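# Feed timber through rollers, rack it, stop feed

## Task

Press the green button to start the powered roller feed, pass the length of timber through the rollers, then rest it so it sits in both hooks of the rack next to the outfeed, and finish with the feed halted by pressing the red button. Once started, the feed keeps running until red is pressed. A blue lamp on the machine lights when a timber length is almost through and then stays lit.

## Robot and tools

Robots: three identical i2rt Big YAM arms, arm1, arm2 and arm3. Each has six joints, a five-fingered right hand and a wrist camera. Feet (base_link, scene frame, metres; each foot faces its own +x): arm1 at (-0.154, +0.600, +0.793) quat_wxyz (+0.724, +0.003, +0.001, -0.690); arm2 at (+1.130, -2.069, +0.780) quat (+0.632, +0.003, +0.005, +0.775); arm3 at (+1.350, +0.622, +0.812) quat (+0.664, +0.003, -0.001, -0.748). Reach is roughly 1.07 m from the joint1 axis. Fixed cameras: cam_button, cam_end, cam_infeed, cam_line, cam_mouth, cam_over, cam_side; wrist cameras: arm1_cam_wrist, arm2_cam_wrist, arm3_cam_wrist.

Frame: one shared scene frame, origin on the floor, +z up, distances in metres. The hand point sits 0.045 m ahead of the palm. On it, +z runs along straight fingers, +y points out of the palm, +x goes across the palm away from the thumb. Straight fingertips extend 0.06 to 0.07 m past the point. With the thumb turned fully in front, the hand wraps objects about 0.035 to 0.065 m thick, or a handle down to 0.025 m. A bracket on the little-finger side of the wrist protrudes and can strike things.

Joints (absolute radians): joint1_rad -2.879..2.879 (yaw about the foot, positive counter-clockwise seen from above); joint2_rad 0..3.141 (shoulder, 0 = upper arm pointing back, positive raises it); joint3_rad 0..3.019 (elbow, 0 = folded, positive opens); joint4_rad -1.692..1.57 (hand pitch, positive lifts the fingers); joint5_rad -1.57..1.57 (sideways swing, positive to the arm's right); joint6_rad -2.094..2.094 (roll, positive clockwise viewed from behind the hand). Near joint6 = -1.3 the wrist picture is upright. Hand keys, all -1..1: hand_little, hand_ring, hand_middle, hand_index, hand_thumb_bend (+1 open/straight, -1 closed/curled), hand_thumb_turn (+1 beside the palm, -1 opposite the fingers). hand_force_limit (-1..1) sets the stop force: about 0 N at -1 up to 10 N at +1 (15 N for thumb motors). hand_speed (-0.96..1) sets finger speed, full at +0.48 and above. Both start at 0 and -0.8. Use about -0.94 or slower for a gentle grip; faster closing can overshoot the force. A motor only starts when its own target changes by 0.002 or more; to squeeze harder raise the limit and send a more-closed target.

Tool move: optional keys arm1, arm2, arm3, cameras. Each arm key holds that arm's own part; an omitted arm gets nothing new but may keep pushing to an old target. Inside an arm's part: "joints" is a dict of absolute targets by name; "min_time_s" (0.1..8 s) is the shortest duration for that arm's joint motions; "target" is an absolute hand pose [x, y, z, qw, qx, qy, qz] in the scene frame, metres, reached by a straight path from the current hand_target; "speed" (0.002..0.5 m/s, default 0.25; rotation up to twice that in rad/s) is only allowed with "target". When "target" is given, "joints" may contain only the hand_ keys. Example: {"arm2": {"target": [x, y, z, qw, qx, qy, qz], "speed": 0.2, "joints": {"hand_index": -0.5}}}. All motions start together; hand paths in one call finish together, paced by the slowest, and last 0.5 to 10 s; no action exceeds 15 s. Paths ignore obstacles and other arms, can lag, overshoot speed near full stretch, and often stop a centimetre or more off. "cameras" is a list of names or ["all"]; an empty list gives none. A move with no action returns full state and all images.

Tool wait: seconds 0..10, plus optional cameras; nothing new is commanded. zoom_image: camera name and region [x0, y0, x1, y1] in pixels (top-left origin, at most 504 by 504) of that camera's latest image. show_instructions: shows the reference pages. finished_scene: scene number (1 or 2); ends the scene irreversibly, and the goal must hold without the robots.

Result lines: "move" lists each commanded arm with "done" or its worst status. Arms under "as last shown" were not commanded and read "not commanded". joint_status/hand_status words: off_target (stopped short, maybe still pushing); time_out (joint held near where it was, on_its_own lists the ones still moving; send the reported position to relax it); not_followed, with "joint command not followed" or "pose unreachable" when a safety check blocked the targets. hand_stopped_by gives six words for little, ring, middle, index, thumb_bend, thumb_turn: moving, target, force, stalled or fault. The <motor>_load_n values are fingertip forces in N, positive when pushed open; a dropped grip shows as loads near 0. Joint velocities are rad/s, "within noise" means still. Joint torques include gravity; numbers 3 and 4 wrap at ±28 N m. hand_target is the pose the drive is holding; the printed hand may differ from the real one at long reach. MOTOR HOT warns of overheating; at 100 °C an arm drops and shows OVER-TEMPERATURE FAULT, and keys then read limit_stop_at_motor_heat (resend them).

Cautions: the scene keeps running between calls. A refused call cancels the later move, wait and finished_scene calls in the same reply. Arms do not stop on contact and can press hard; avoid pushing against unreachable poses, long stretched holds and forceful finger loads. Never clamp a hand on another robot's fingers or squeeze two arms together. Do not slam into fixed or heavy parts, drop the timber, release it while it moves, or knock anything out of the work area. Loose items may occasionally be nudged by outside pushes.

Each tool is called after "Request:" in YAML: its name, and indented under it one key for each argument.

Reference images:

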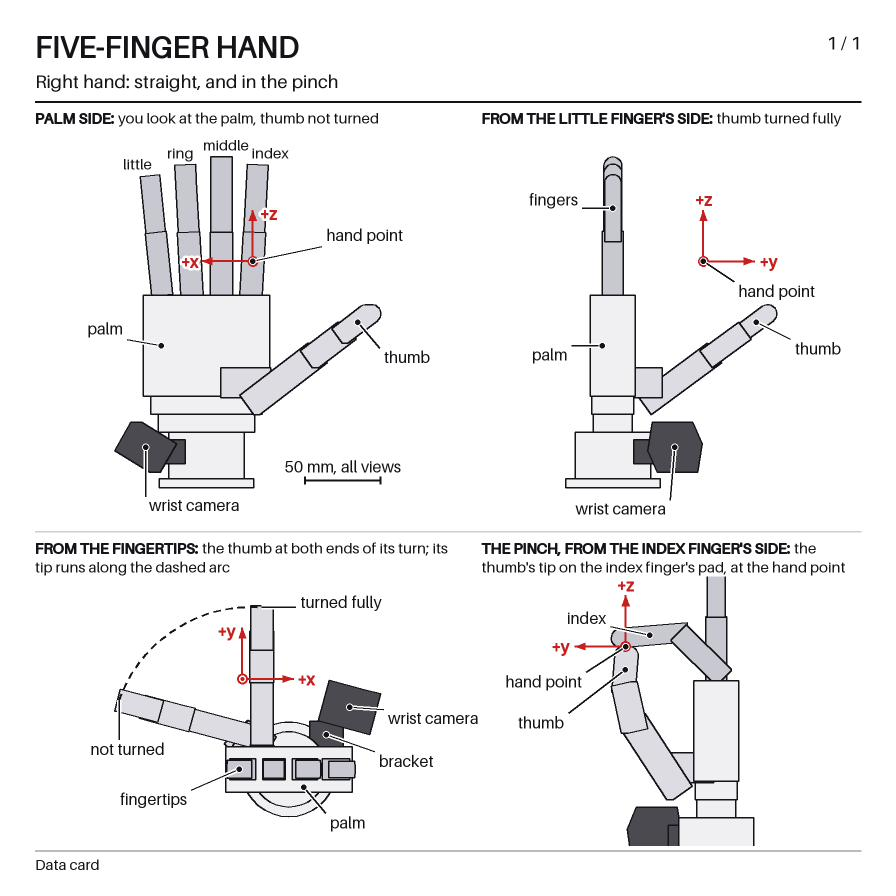

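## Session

Request:
move:
  cameras: ["all"]

Scene clock: 0.00 s.
Joint torques (N m): no reading
Heat: arm1: hottest joint3_rad 33 °C; arm2: hottest joint3_rad 37 °C; arm3: hottest joint2_rad 34 °C.
Joint velocities: within noise
arm1.joint_positions: joint1_rad=-0.012 joint2_rad=+0.632 joint3_rad=+1.417 joint4_rad=-1.237 joint5_rad=-0.160 joint6_rad=-1.144 hand_little=+1.000 hand_ring=+1.000 hand_middle=+1.000 hand_index=+1.000 hand_thumb_turn=+1.000 hand_thumb_bend=+1.000 hand_force_limit=+0.000 hand_speed=-0.800
arm1.joint_status: not commanded
arm1.hand_stopped_by: target,target,target,target,target,target
arm1.little_load_n: 0.0
arm1.ring_load_n: 0.0
arm1.middle_load_n: 0.0
arm1.index_load_n: 0.0
arm1.thumb_bend_load_n: 0.0
arm1.thumb_turn_load_n: 0.5
arm1.hand: x=-0.1581 y=+0.3477 z=+1.3037 quat_wxyz=(+0.218, +0.505, -0.680, +0.484) (m; scene frame)
arm1.hand_target: x=-0.1582 y=+0.3491 z=+1.3136 quat_wxyz=(+0.224, +0.502, -0.675, +0.492) (m; scene frame)
arm1.hand_status: not commanded
arm2.joint_positions: joint1_rad=+0.366 joint2_rad=+0.642 joint3_rad=+1.554 joint4_rad=-1.215 joint5_rad=-0.127 joint6_rad=-1.198 hand_little=+1.000 hand_ring=+1.000 hand_middle=+1.000 hand_index=+1.000 hand_thumb_turn=+1.000 hand_thumb_bend=+1.000 hand_force_limit=+0.000 hand_speed=-0.800
arm2.joint_status: not commanded
arm2.hand_stopped_by: target,target,target,target,target,target
arm2.little_load_n: 0.0
arm2.ring_load_n: 0.0
arm2.middle_load_n: 0.0
arm2.index_load_n: 0.0
arm2.thumb_bend_load_n: 0.0
arm2.thumb_turn_load_n: 0.0
arm2.hand: x=+1.0254 y=-1.8547 z=+1.3645 quat_wxyz=(-0.580, +0.483, +0.642, +0.130) (m; scene frame)
arm2.hand_target: x=+1.0272 y=-1.8574 z=+1.3738 quat_wxyz=(-0.588, +0.479, +0.638, +0.133) (m; scene frame)
arm2.hand_status: not commanded
arm3.joint_positions: joint1_rad=-0.774 joint2_rad=+0.642 joint3_rad=+1.339 joint4_rad=-1.593 joint5_rad=-0.263 joint6_rad=-1.323 hand_little=+1.000 hand_ring=+1.000 hand_middle=+1.000 hand_index=+1.000 hand_thumb_turn=+1.000 hand_thumb_bend=+1.000 hand_force_limit=+0.000 hand_speed=-0.800
arm3.joint_status: not commanded
arm3.hand_stopped_by: target,target,target,target,target,target
arm3.little_load_n: 0.0
arm3.ring_load_n: 0.0
arm3.middle_load_n: 0.0
arm3.index_load_n: 0.0
arm3.thumb_bend_load_n: 0.0
arm3.thumb_turn_load_n: 0.0
arm3.hand: x=+1.2016 y=+0.5022 z=+1.2253 quat_wxyz=(+0.236, +0.242, -0.905, +0.257) (m; scene frame)
arm3.hand_target: x=+1.2014 y=+0.5021 z=+1.2337 quat_wxyz=(+0.245, +0.242, -0.902, +0.261) (m; scene frame)
arm3.hand_status: not commanded
pictures: arm1_cam_wrist, arm2_cam_wrist, arm3_cam_wrist, cam_button, cam_end, cam_infeed, cam_line, cam_mouth, cam_over, cam_side

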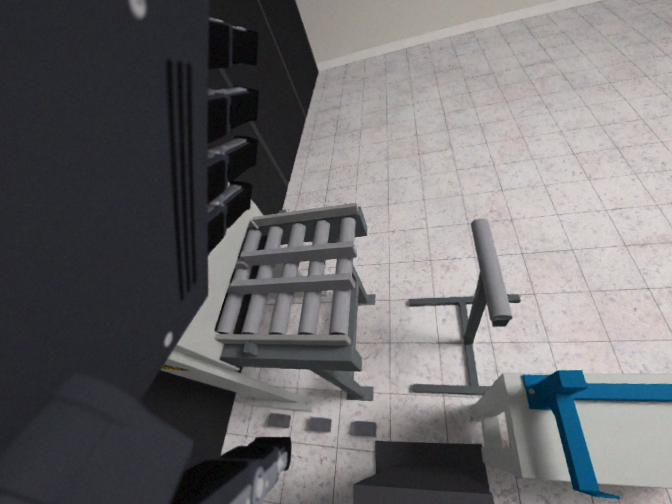

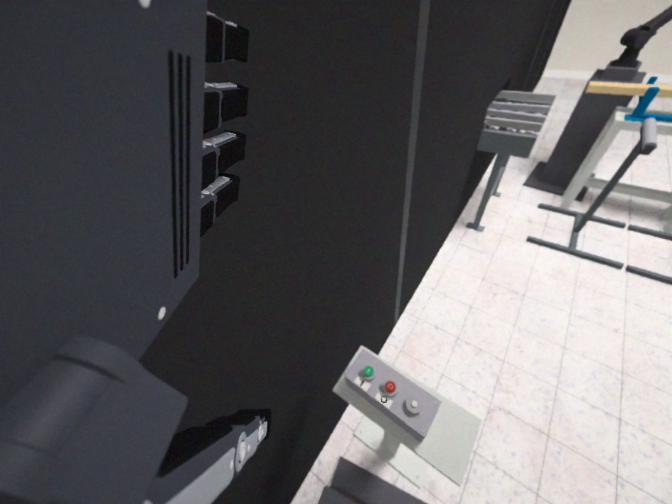

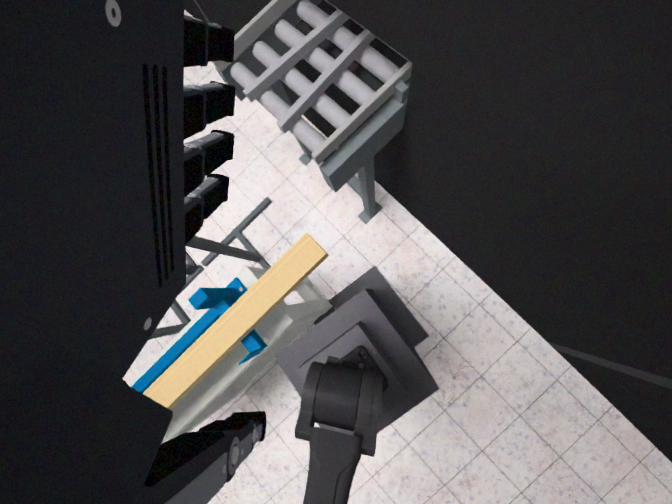

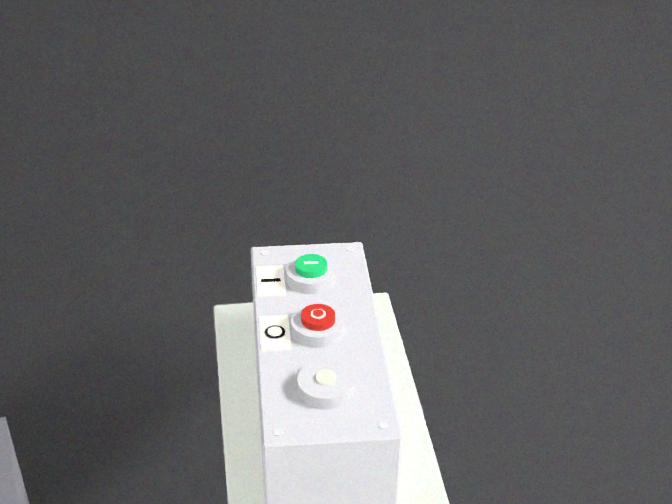

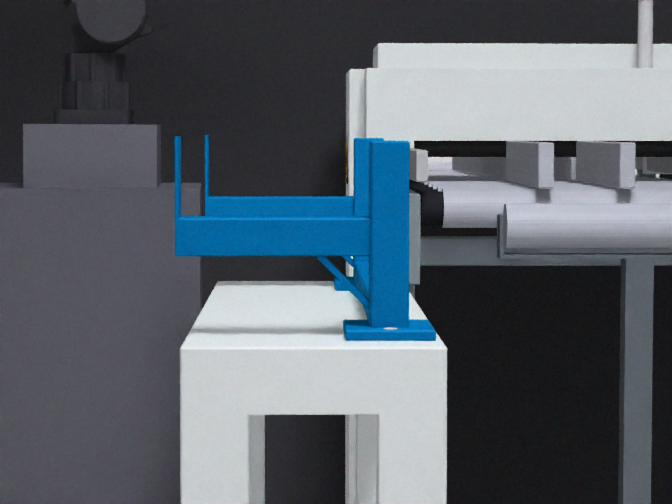

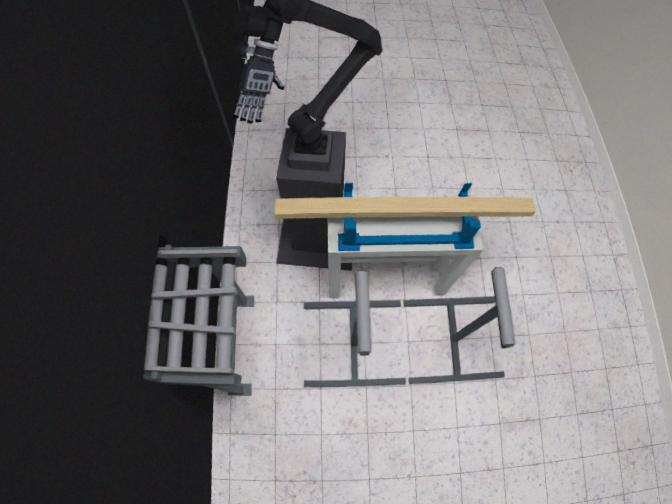

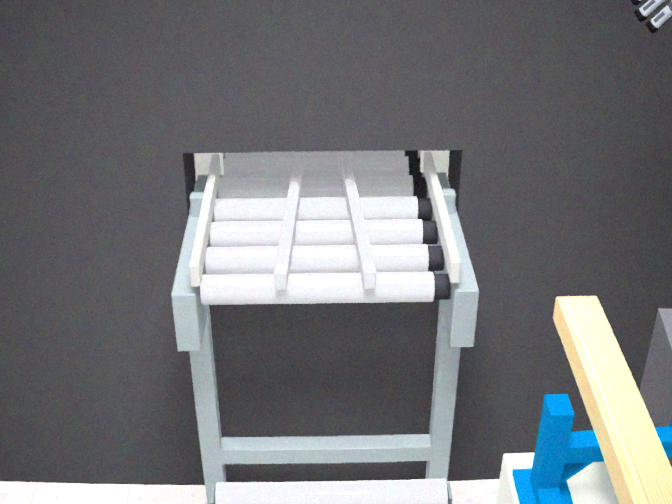

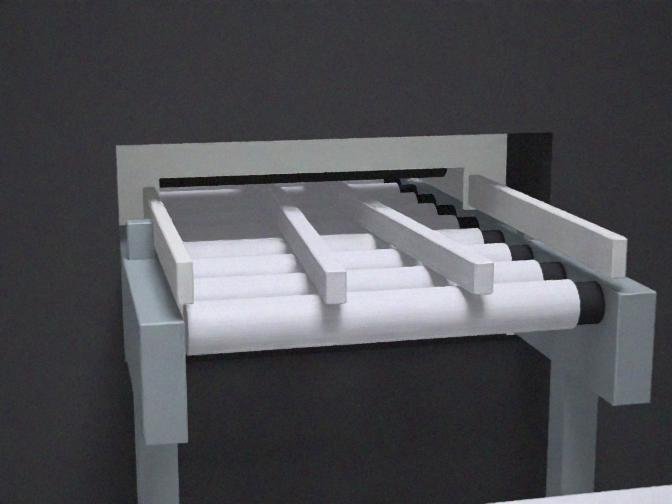

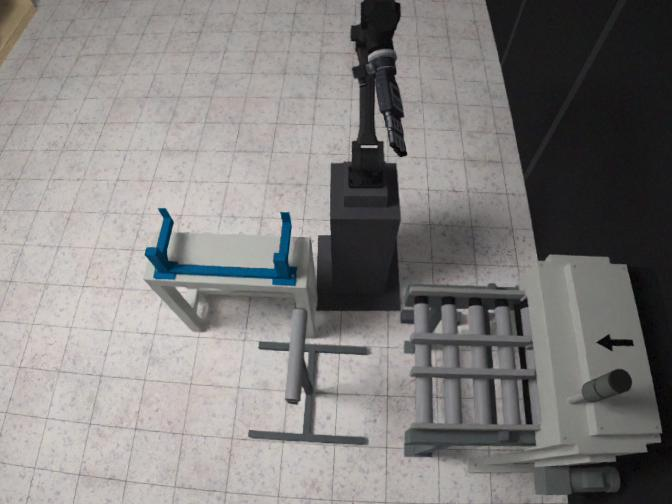

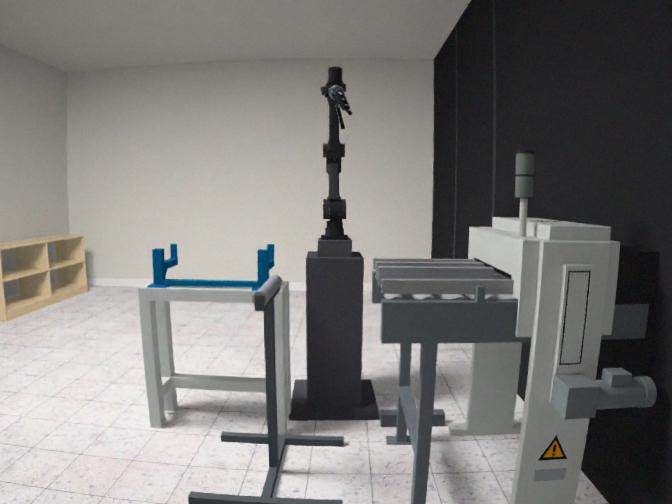

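Request:
move:
  arm1: {"target":[-0.55,0.28,1.10,0.1576,0.5886,-0.7663,0.2055],"speed":0.3,"joints":{"hand_thumb_turn":-1,"hand_speed":0}}
  arm2: {"target":[1.0,-1.76,1.10,-0.2055,0.7663,0.5886,0.1576],"speed":0.3,"joints":{"hand_thumb_turn":-1,"hand_little":-1,"hand_ring":-1,"hand_middle":-1,"hand_speed":0}}
  arm3: {"target":[1.40,0.20,1.15,0.1576,0.5886,-0.7663,0.2055],"speed":0.3,"joints":{"hand_thumb_turn":-1,"hand_speed":0}}
  cameras: ["arm1_cam_wrist","arm2_cam_wrist","cam_infeed"]

Request:
move:
  arm3: {"target":[1.65,0.33,1.15,0.1576,0.5886,-0.7663,0.2055],"speed":0.3}
  cameras: ["arm3_cam_wrist","cam_infeed","cam_line","cam_button"]

Scene clock: 29.27 s.
Joint torques (N m): arm1=[-0.91 -8.88 12.9 1.14 -0.27 -0.17] | arm2=[0.26 -4.95 10.67 0.59 0.44 0.17] | arm3=[-0.26 -7.12 14.22 1.1 -0.07 -0.12]
Heat: arm1: hottest joint3_rad 35 °C; arm2: hottest joint3_rad 40 °C; arm3: hottest joint2_rad 34 °C.
move: arm1 off_target; arm2 done; arm3 off_target
Joint velocities: within noise
arm1.joint_positions: joint1_rad=-0.953 joint2_rad=+1.385 joint3_rad=+1.496 joint4_rad=-1.361 joint5_rad=-0.391 joint6_rad=-2.096 hand_little=+1.000 hand_ring=+1.000 hand_middle=+1.000 hand_index=+1.000 hand_thumb_turn=-1.000 hand_thumb_bend=+1.000 hand_force_limit=+0.000 hand_speed=+0.000
arm1.joint_status: all done
arm1.hand_stopped_by: target,target,target,target,target,target
arm1.little_load_n: 0.0
arm1.ring_load_n: 0.0
arm1.middle_load_n: 0.0
arm1.index_load_n: 0.0
arm1.thumb_bend_load_n: 0.0
arm1.thumb_turn_load_n: 0.0
arm1.hand: x=-0.5335 y=+0.2873 z=+1.0836 quat_wxyz=(+0.140, +0.569, -0.785, +0.201) (m; scene frame)
arm1.hand_target: x=-0.5489 y=+0.2802 z=+1.1001 quat_wxyz=(+0.163, +0.571, -0.780, +0.199) (m; scene frame)
arm1.hand_status: off_target (0.024 m and 3.8 deg from the pose sent, 0.447 m and 35.6 deg at the start; a joint's target at an end of its range on 33 of 77 steps)
arm2.joint_positions: joint1_rad=+0.452 joint2_rad=+1.082 joint3_rad=+1.294 joint4_rad=-1.340 joint5_rad=+0.313 joint6_rad=-0.754 hand_little=-1.000 hand_ring=-1.000 hand_middle=-1.000 hand_index=+1.000 hand_thumb_turn=-1.000 hand_thumb_bend=+1.000 hand_force_limit=+0.000 hand_speed=+0.000
arm2.joint_status: all done
arm2.hand_stopped_by: target,target,target,target,target,target
arm2.little_load_n: 0.0
arm2.ring_load_n: -0.5
arm2.middle_load_n: 0.0
arm2.index_load_n: 0.0
arm2.thumb_bend_load_n: -0.5
arm2.thumb_turn_load_n: 0.0
arm2.hand: x=+0.9961 y=-1.7604 z=+1.1013 quat_wxyz=(-0.211, +0.758, +0.597, +0.157) (m; scene frame)
arm2.hand_target: x=+1.0000 y=-1.7600 z=+1.1001 quat_wxyz=(-0.206, +0.766, +0.588, +0.158) (m; scene frame)
arm2.hand_status: done (0.004 m and 1.5 deg from the pose sent, 0.282 m and 54.7 deg at the start)
arm3.joint_positions: joint1_rad=+0.392 joint2_rad=+1.238 joint3_rad=+1.425 joint4_rad=-1.285 joint5_rad=+0.146 joint6_rad=-1.064 hand_little=+1.000 hand_ring=+1.000 hand_middle=+1.000 hand_index=+1.000 hand_thumb_turn=-1.000 hand_thumb_bend=+1.000 hand_force_limit=+0.000 hand_speed=+0.000
arm3.joint_status: all done
arm3.hand_stopped_by: target,target,target,target,target,target
arm3.little_load_n: 0.0
arm3.ring_load_n: 0.0
arm3.middle_load_n: 0.0
arm3.index_load_n: 0.0
arm3.thumb_bend_load_n: 0.0
arm3.thumb_turn_load_n: 0.0
arm3.hand: x=+1.3945 y=+0.2127 z=+1.1356 quat_wxyz=(+0.153, +0.587, -0.772, +0.189) (m; scene frame)
arm3.hand_target: x=+1.3999 y=+0.2006 z=+1.1498 quat_wxyz=(+0.158, +0.588, -0.766, +0.206) (m; scene frame)
arm3.hand_status: off_target (0.020 m and 2.0 deg from the pose sent, 0.369 m and 44.4 deg at the start)
pictures: arm1_cam_wrist, arm2_cam_wrist, cam_infeed

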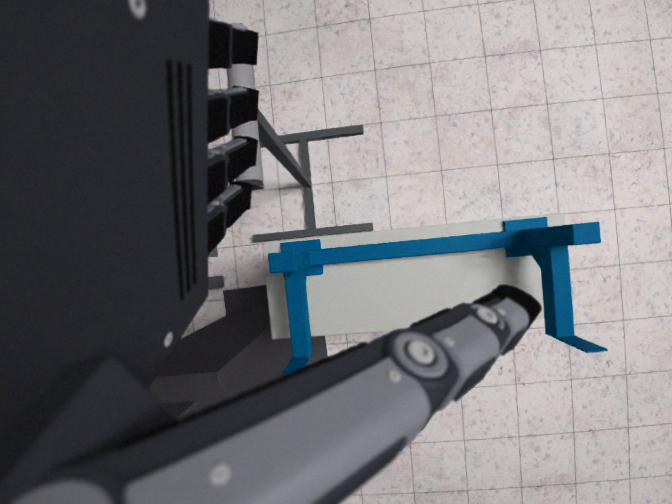

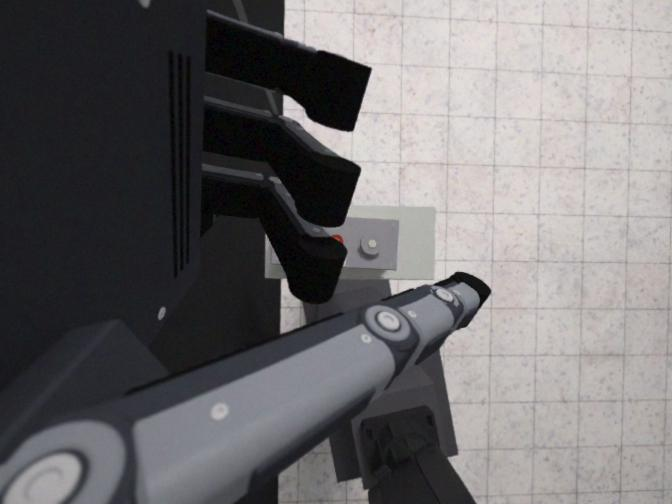

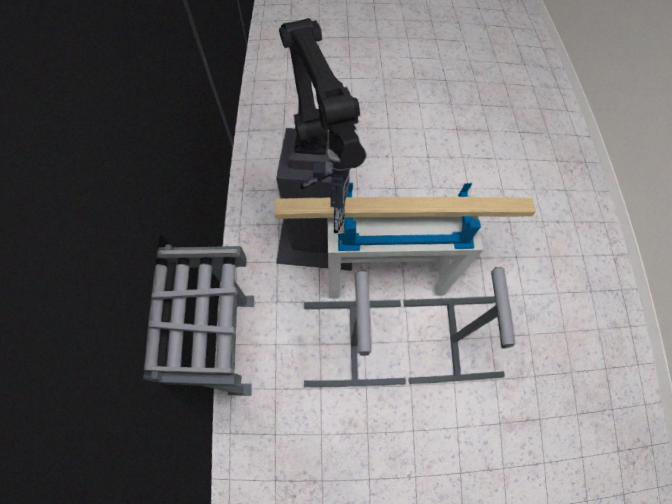

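Scene clock: 31.30 s.
Joint torques (N m): arm1=[-0.91 -8.94 12.92 1.13 -0.27 -0.17] | arm2=[0.21 -5.01 10.56 0.59 0.43 0.17] | arm3=[-1.96 -7.65 13.74 0.16 0.51 0.06]
Heat: arm1: hottest joint3_rad 35 °C; arm2: hottest joint3_rad 40 °C; arm3: hottest joint2_rad 34 °C.
move: arm3 off_target
Joint velocities: within noise
arm1, arm2: as last shown
arm2.joint_positions: joint1_rad=+0.452 joint2_rad=+1.082 joint3_rad=+1.294 joint4_rad=-1.340 joint5_rad=+0.313 joint6_rad=-0.753 hand_little=-1.000 hand_ring=-1.000 hand_middle=-1.000 hand_index=+1.000 hand_thumb_turn=-1.000 hand_thumb_bend=+1.000 hand_force_limit=+0.000 hand_speed=+0.000
arm2.ring_load_n: 0.0
arm2.thumb_bend_load_n: 0.0
arm3.joint_positions: joint1_rad=+1.108 joint2_rad=+1.388 joint3_rad=+1.582 joint4_rad=-1.475 joint5_rad=+0.431 joint6_rad=-0.400 hand_little=+1.000 hand_ring=+1.000 hand_middle=+1.000 hand_index=+1.000 hand_thumb_turn=-1.000 hand_thumb_bend=+1.000 hand_force_limit=+0.000 hand_speed=+0.000
arm3.joint_status: not commanded
arm3.hand_stopped_by: target,target,target,target,target,target
arm3.little_load_n: 0.0
arm3.ring_load_n: 0.0
arm3.middle_load_n: 0.0
arm3.index_load_n: 0.0
arm3.thumb_bend_load_n: 0.0
arm3.thumb_turn_load_n: 0.0
arm3.hand: x=+1.6422 y=+0.3365 z=+1.1408 quat_wxyz=(+0.159, +0.595, -0.763, +0.198) (m; scene frame)
arm3.hand_target: x=+1.6498 y=+0.3303 z=+1.1498 quat_wxyz=(+0.157, +0.589, -0.766, +0.206) (m; scene frame)
arm3.hand_status: off_target (0.014 m and 1.2 deg from the pose sent, 0.281 m and 2.0 deg at the start)
pictures: arm3_cam_wrist, cam_button, cam_infeed, cam_line

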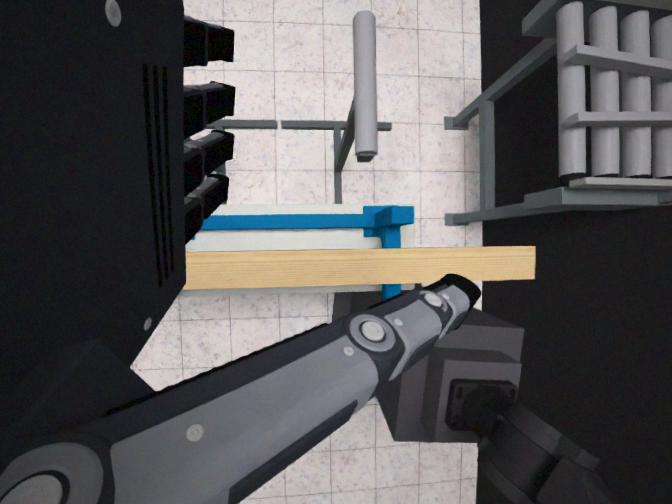

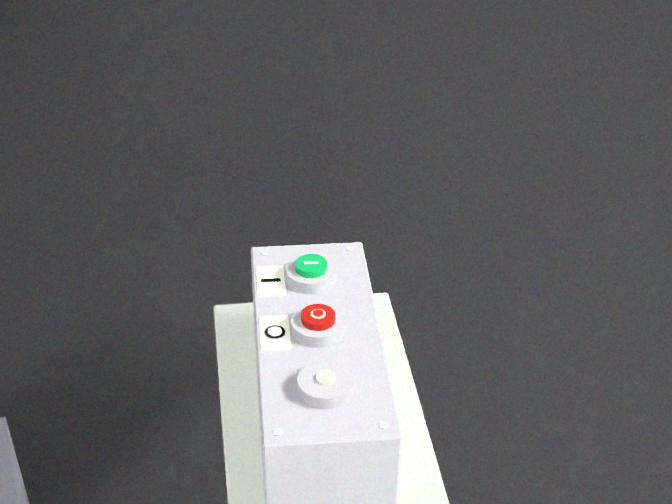

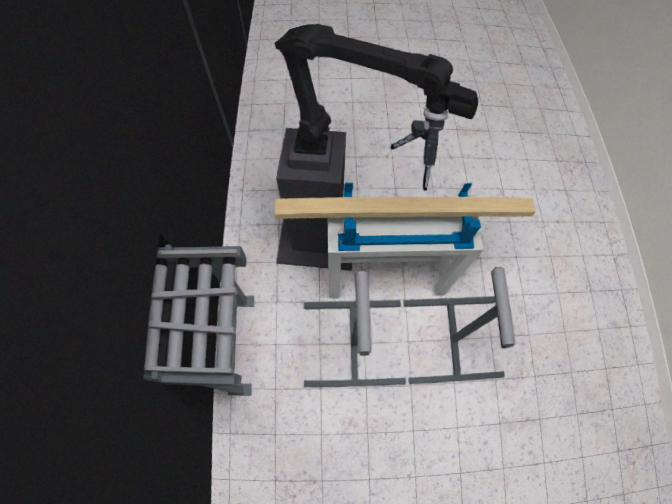

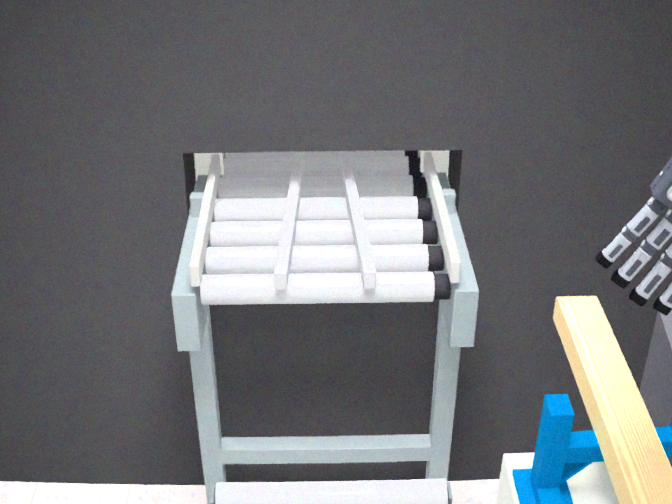

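Request:
zoom_image:
  camera: "arm3_cam_wrist"
  region: [380, 200, 560, 320]

Request:
zoom_image:
  camera: "arm3_cam_wrist"
  region: [170, 200, 350, 320]

Request:
zoom_image:
  camera: "cam_line"
  region: [500, 280, 672, 504]

Scaled by 2.800 from the camera's 672x504 image, which has a finer 960x720 frame.

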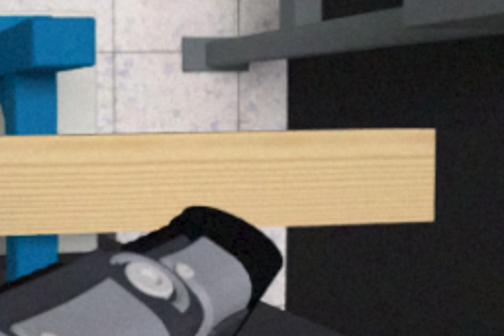

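Scaled by 2.800 from the camera's 672x504 image, which has a finer 960x720 frame.

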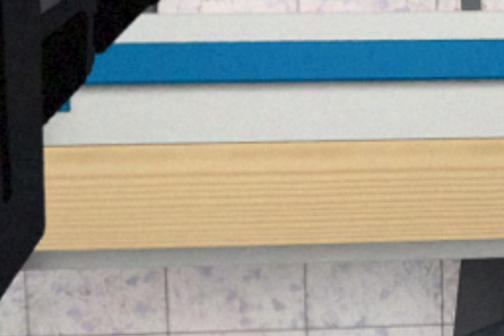

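Scaled by 2.250 from the camera's 672x504 image, which has a finer 960x720 frame.

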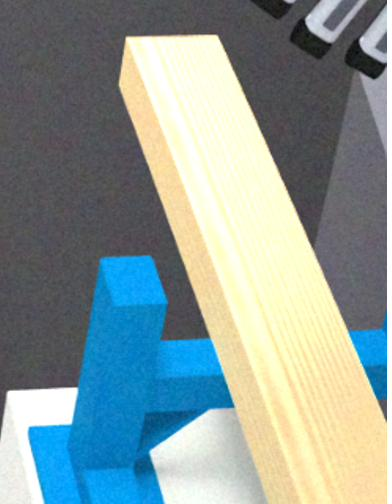

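Request:
move:
  arm1: {"target":[-0.60,0.34,1.10,0.163,0.571,-0.780,0.199],"speed":0.3}
  arm2: {"joints":{"hand_little":1,"hand_ring":1,"hand_middle":1,"hand_speed":0}}
  arm3: {"target":[2.0,0.33,1.15,0.1576,0.5886,-0.7663,0.2055],"speed":0.35}
  cameras: ["arm1_cam_wrist","arm2_cam_wrist","arm3_cam_wrist"]

Scene clock: 119.97 s.
Joint torques (N m): arm1=[-0.79 -8.47 13.04 1.25 -0.3 -0.17] | arm2=[0.44 -4.95 10.65 0.57 0.43 0.15] | arm3=[-2.02 -19.9 11.99 1.18 0.54 -0.1]
Heat: arm1: hottest joint3_rad 41 °C; arm2: hottest joint3_rad 42 °C; arm3: hottest joint3_rad 36 °C.
move: arm1 off_target; arm2 done; arm3 off_target
Joint velocities: within noise
arm1.joint_positions: joint1_rad=-1.100 joint2_rad=+1.395 joint3_rad=+1.511 joint4_rad=-1.361 joint5_rad=-0.376 joint6_rad=-2.096 hand_little=+1.000 hand_ring=+1.000 hand_middle=+1.000 hand_index=+1.000 hand_thumb_turn=-1.000 hand_thumb_bend=+1.000 hand_force_limit=+0.000 hand_speed=+0.000
arm1.joint_status: not commanded
arm1.hand_stopped_by: target,target,target,target,target,target
arm1.little_load_n: 0.0
arm1.ring_load_n: 0.0
arm1.middle_load_n: 0.0
arm1.index_load_n: 0.0
arm1.thumb_bend_load_n: 0.0
arm1.thumb_turn_load_n: 0.0
arm1.hand: x=-0.5810 y=+0.3464 z=+1.0862 quat_wxyz=(+0.157, +0.509, -0.826, +0.182) (m; scene frame)
arm1.hand_target: x=-0.5987 y=+0.3399 z=+1.1001 quat_wxyz=(+0.178, +0.512, -0.821, +0.180) (m; scene frame)
arm1.hand_status: off_target (0.024 m and 9.1 deg from the pose sent, 0.086 m and 2.7 deg at the start; a joint's target at an end of its range on 61 of 61 steps)
arm2.joint_positions: joint1_rad=+0.452 joint2_rad=+1.082 joint3_rad=+1.294 joint4_rad=-1.340 joint5_rad=+0.313 joint6_rad=-0.751 hand_little=+1.000 hand_ring=+1.000 hand_middle=+1.000 hand_index=+1.000 hand_thumb_turn=-1.000 hand_thumb_bend=+1.000 hand_force_limit=+0.000 hand_speed=+0.000
arm2.joint_status: all done
arm2.hand_stopped_by: target,target,target,target,target,target
arm2.little_load_n: 0.0
arm2.ring_load_n: 0.0
arm2.middle_load_n: 0.0
arm2.index_load_n: -0.5
arm2.thumb_bend_load_n: 0.0
arm2.thumb_turn_load_n: 0.0
arm2.hand: x=+0.9960 y=-1.7605 z=+1.1013 quat_wxyz=(-0.211, +0.759, +0.596, +0.157) (m; scene frame)
arm2.hand_target: x=+0.9999 y=-1.7600 z=+1.1001 quat_wxyz=(-0.206, +0.766, +0.589, +0.158) (m; scene frame)
arm2.hand_status: not commanded
arm3.joint_positions: joint1_rad=+1.389 joint2_rad=+2.283 joint3_rad=+2.892 joint4_rad=-1.676 joint5_rad=+0.521 joint6_rad=-0.235 hand_little=+1.000 hand_ring=+1.000 hand_middle=+1.000 hand_index=+1.000 hand_thumb_turn=-1.000 hand_thumb_bend=+1.000 hand_force_limit=+0.000 hand_speed=+0.000
arm3.joint_status: not commanded
arm3.hand_stopped_by: target,target,target,target,target,target
arm3.little_load_n: 0.0
arm3.ring_load_n: 0.0
arm3.middle_load_n: 0.0
arm3.index_load_n: 0.0
arm3.thumb_bend_load_n: 0.0
arm3.thumb_turn_load_n: 0.5
arm3.hand: x=+1.9896 y=+0.3358 z=+1.1554 quat_wxyz=(+0.095, +0.592, -0.728, +0.334) (m; scene frame)
arm3.hand_target: x=+1.9985 y=+0.3304 z=+1.1490 quat_wxyz=(+0.094, +0.590, -0.726, +0.340) (m; scene frame)
arm3.hand_status: off_target (0.013 m and 16.9 deg from the pose sent, 0.358 m and 1.2 deg at the start; a joint's target at an end of its range on 35 of 61 steps)
pictures: arm1_cam_wrist, arm2_cam_wrist, arm3_cam_wrist

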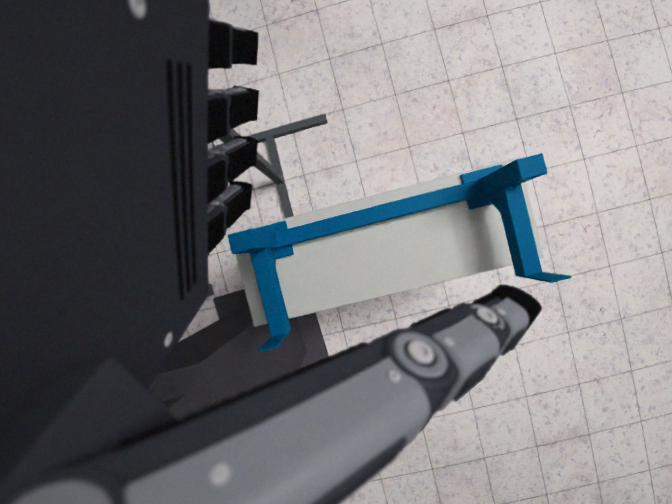

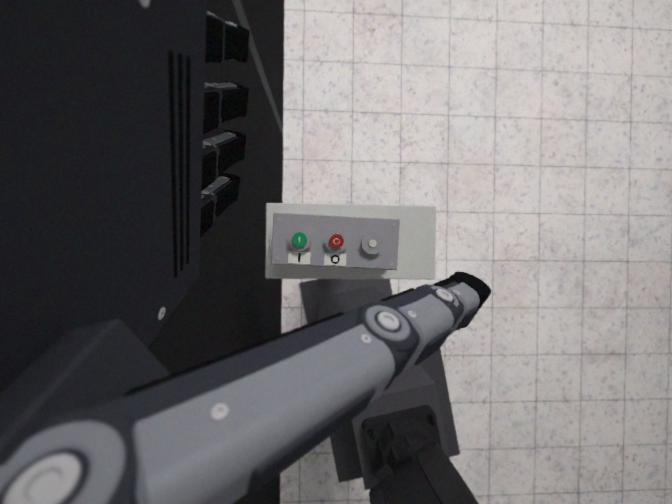

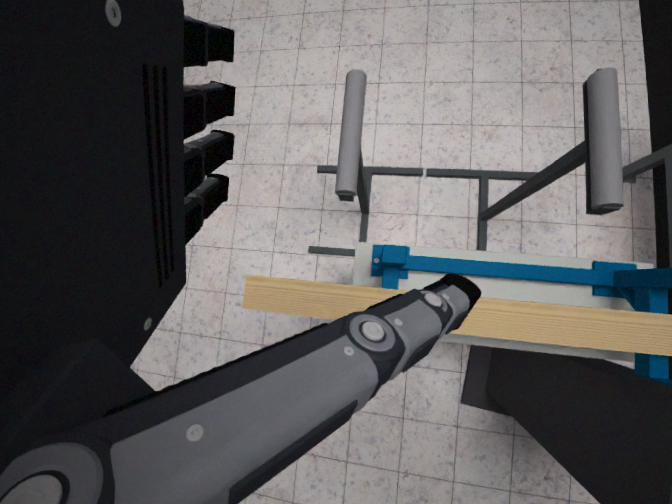

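Request:
zoom_image:
  camera: "arm2_cam_wrist"
  region: [250, 190, 450, 290]

Request:
zoom_image:
  camera: "arm3_cam_wrist"
  region: [220, 230, 460, 350]

Request:
zoom_image:
  camera: "arm3_cam_wrist"
  region: [480, 230, 672, 400]

Request:
zoom_image:
  camera: "arm1_cam_wrist"
  region: [210, 130, 590, 370]

Scaled by 2.520 from the camera's 672x504 image, which has a finer 960x720 frame.

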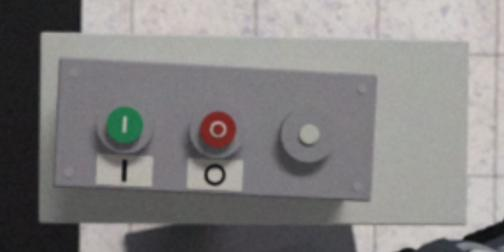

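Scaled by 2.100 from the camera's 672x504 image, which has a finer 960x720 frame.

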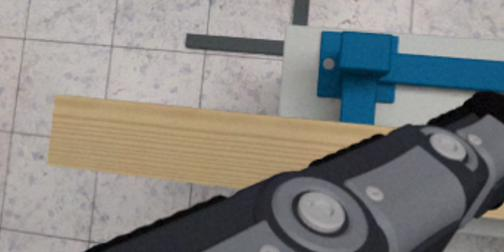

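Scaled by 2.625 from the camera's 672x504 image, which has a finer 960x720 frame.

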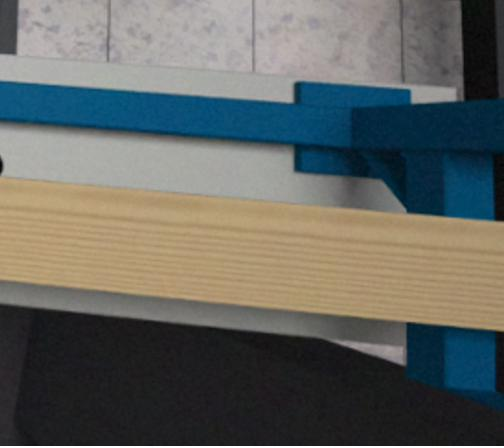

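Scaled by 1.326 from the camera's 672x504 image, which has a finer 960x720 frame.

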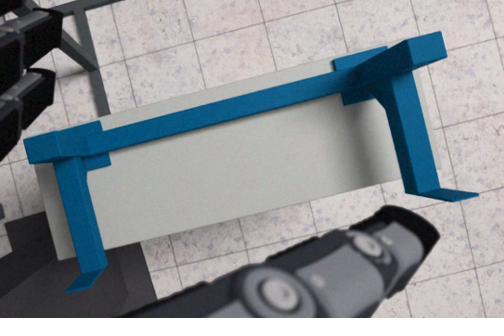

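Request:
move:
  arm1: {"target":[-0.20,0.08,1.05,0,0,1,0],"speed":0.3}
  arm2: {"target":[0.962,-1.798,0.93,0,1,0,0],"speed":0.3,"joints":{"hand_little":-1,"hand_ring":-1,"hand_middle":-1,"hand_speed":0}}
  arm3: {"target":[1.765,0.381,1.0,0,0,1,0],"speed":0.3}
  cameras: ["arm2_cam_wrist","arm3_cam_wrist","cam_button","cam_infeed","cam_line"]

Scene clock: 235.27 s.
Joint torques (N m): arm1=[-0.21 -14.56 12.11 -0.27 -0.1 0.06] | arm2=[0.44 -6.18 9.1 0.59 -0.11 0.19] | arm3=[-1.2 -15.62 9.25 0.16 -0.17 0.06]
Heat: arm1: hottest joint3_rad 48 °C; arm2: hottest joint3_rad 43 °C; arm3: hottest joint2_rad 41 °C.
move: arm1 off_target; arm2 done; arm3 done
Joint velocities: within noise
arm1.joint_positions: joint1_rad=-0.176 joint2_rad=+1.850 joint3_rad=+1.982 joint4_rad=-1.691 joint5_rad=+0.003 joint6_rad=-0.139 hand_little=+1.000 hand_ring=+1.000 hand_middle=+1.000 hand_index=+1.000 hand_thumb_turn=-1.000 hand_thumb_bend=+1.000 hand_force_limit=+0.000 hand_speed=+0.000
arm1.joint_status: not commanded
arm1.hand_stopped_by: target,target,target,target,target,target
arm1.little_load_n: 0.0
arm1.ring_load_n: 0.0
arm1.middle_load_n: 0.0
arm1.index_load_n: 0.0
arm1.thumb_bend_load_n: 0.0
arm1.thumb_turn_load_n: 0.0
arm1.hand: x=-0.1996 y=+0.0905 z=+1.0469 quat_wxyz=(+0.001, +0.005, -1.000, +0.003) (m; scene frame)
arm1.hand_target: x=-0.2000 y=+0.0805 z=+1.0497 quat_wxyz=(+0.001, +0.000, -1.000, +0.007) (m; scene frame)
arm1.hand_status: off_target (0.011 m and 0.6 deg from the pose sent, 0.466 m and 68.6 deg at the start; a joint's target at an end of its range on 26 of 107 steps)
arm2.joint_positions: joint1_rad=+0.213 joint2_rad=+1.288 joint3_rad=+1.057 joint4_rad=-1.327 joint5_rad=+0.015 joint6_rad=+0.391 hand_little=-1.000 hand_ring=-1.000 hand_middle=-1.000 hand_index=+1.000 hand_thumb_turn=-1.000 hand_thumb_bend=+1.000 hand_force_limit=+0.000 hand_speed=+0.000
arm2.joint_status: all done
arm2.hand_stopped_by: target,target,target,target,target,target
arm2.little_load_n: 0.0
arm2.ring_load_n: 0.5
arm2.middle_load_n: 0.0
arm2.index_load_n: 0.0
arm2.thumb_bend_load_n: 0.0
arm2.thumb_turn_load_n: 0.0
arm2.hand: x=+0.9613 y=-1.8014 z=+0.9374 quat_wxyz=(-0.007, +1.000, +0.012, -0.001) (m; scene frame)
arm2.hand_target: x=+0.9621 y=-1.7981 z=+0.9301 quat_wxyz=(+0.000, +1.000, +0.000, +0.000) (m; scene frame)
arm2.hand_status: done (0.008 m and 1.6 deg from the pose sent, 0.179 m and 81.3 deg at the start)
arm3.joint_positions: joint1_rad=+1.032 joint2_rad=+1.645 joint3_rad=+1.498 joint4_rad=-1.451 joint5_rad=+0.009 joint6_rad=+0.902 hand_little=+1.000 hand_ring=+1.000 hand_middle=+1.000 hand_index=+1.000 hand_thumb_turn=-1.000 hand_thumb_bend=+1.000 hand_force_limit=+0.000 hand_speed=+0.000
arm3.joint_status: not commanded
arm3.hand_stopped_by: target,target,target,target,target,target
arm3.little_load_n: 0.0
arm3.ring_load_n: 0.5
arm3.middle_load_n: 0.0
arm3.index_load_n: 0.0
arm3.thumb_bend_load_n: 0.0
arm3.thumb_turn_load_n: 0.0
arm3.hand: x=+1.7645 y=+0.3823 z=+0.9929 quat_wxyz=(+0.010, +0.006, -1.000, -0.006) (m; scene frame)
arm3.hand_target: x=+1.7649 y=+0.3809 z=+1.0001 quat_wxyz=(+0.000, +0.000, -1.000, +0.000) (m; scene frame)
arm3.hand_status: done (0.007 m and 1.5 deg from the pose sent, 0.277 m and 86.6 deg at the start; a joint's target at an end of its range on 7 of 107 steps)
pictures: arm2_cam_wrist, arm3_cam_wrist, cam_button, cam_infeed, cam_line

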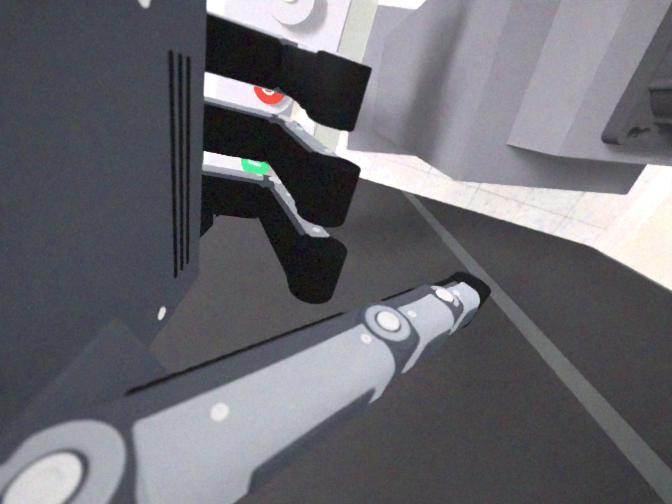

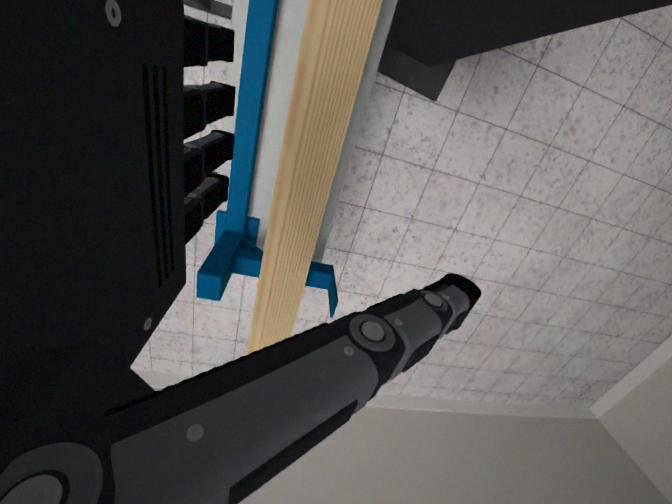

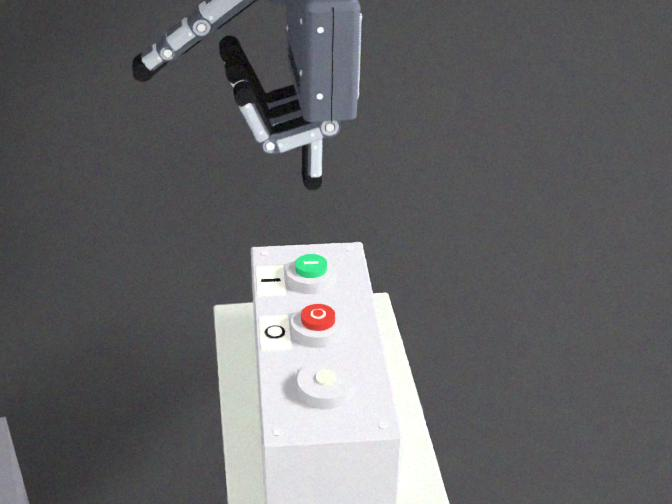

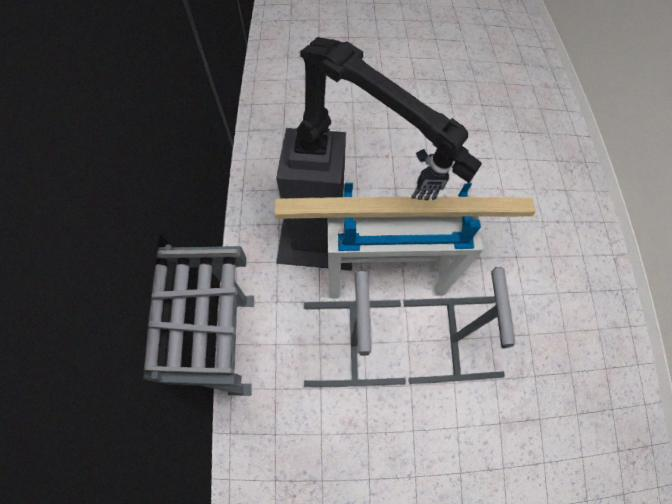

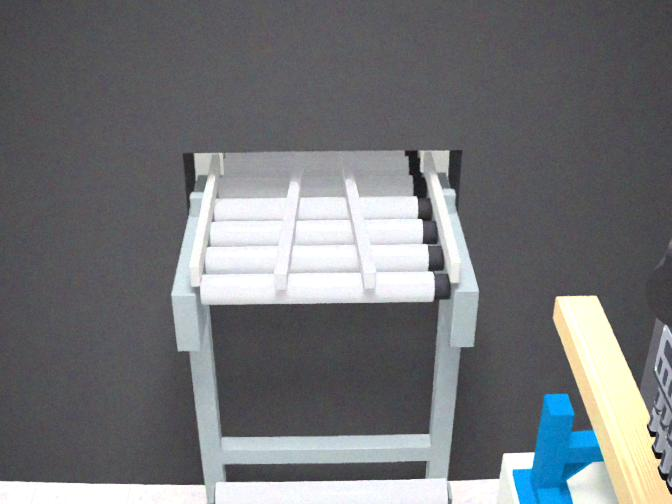

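Request:
zoom_image:
  camera: "arm3_cam_wrist"
  region: [180, 60, 420, 360]

Request:
zoom_image:
  camera: "cam_button"
  region: [230, 130, 400, 300]

Scaled by 1.680 from the camera's 672x504 image, which has a finer 960x720 frame.

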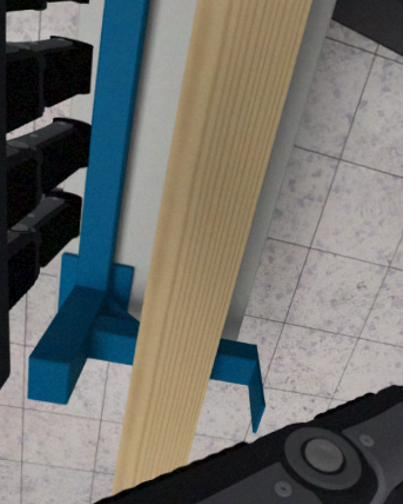

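Scaled by 2.965 from the camera's 672x504 image, which has a finer 960x720 frame.

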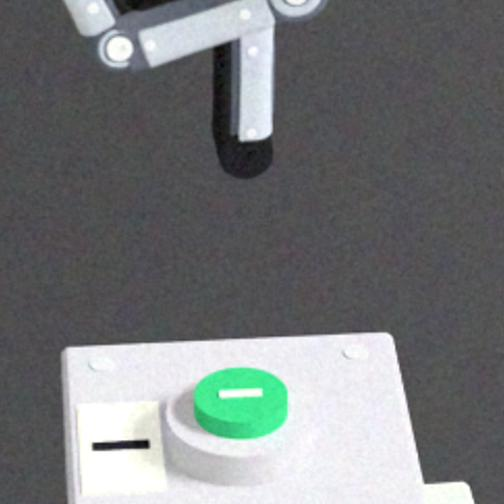

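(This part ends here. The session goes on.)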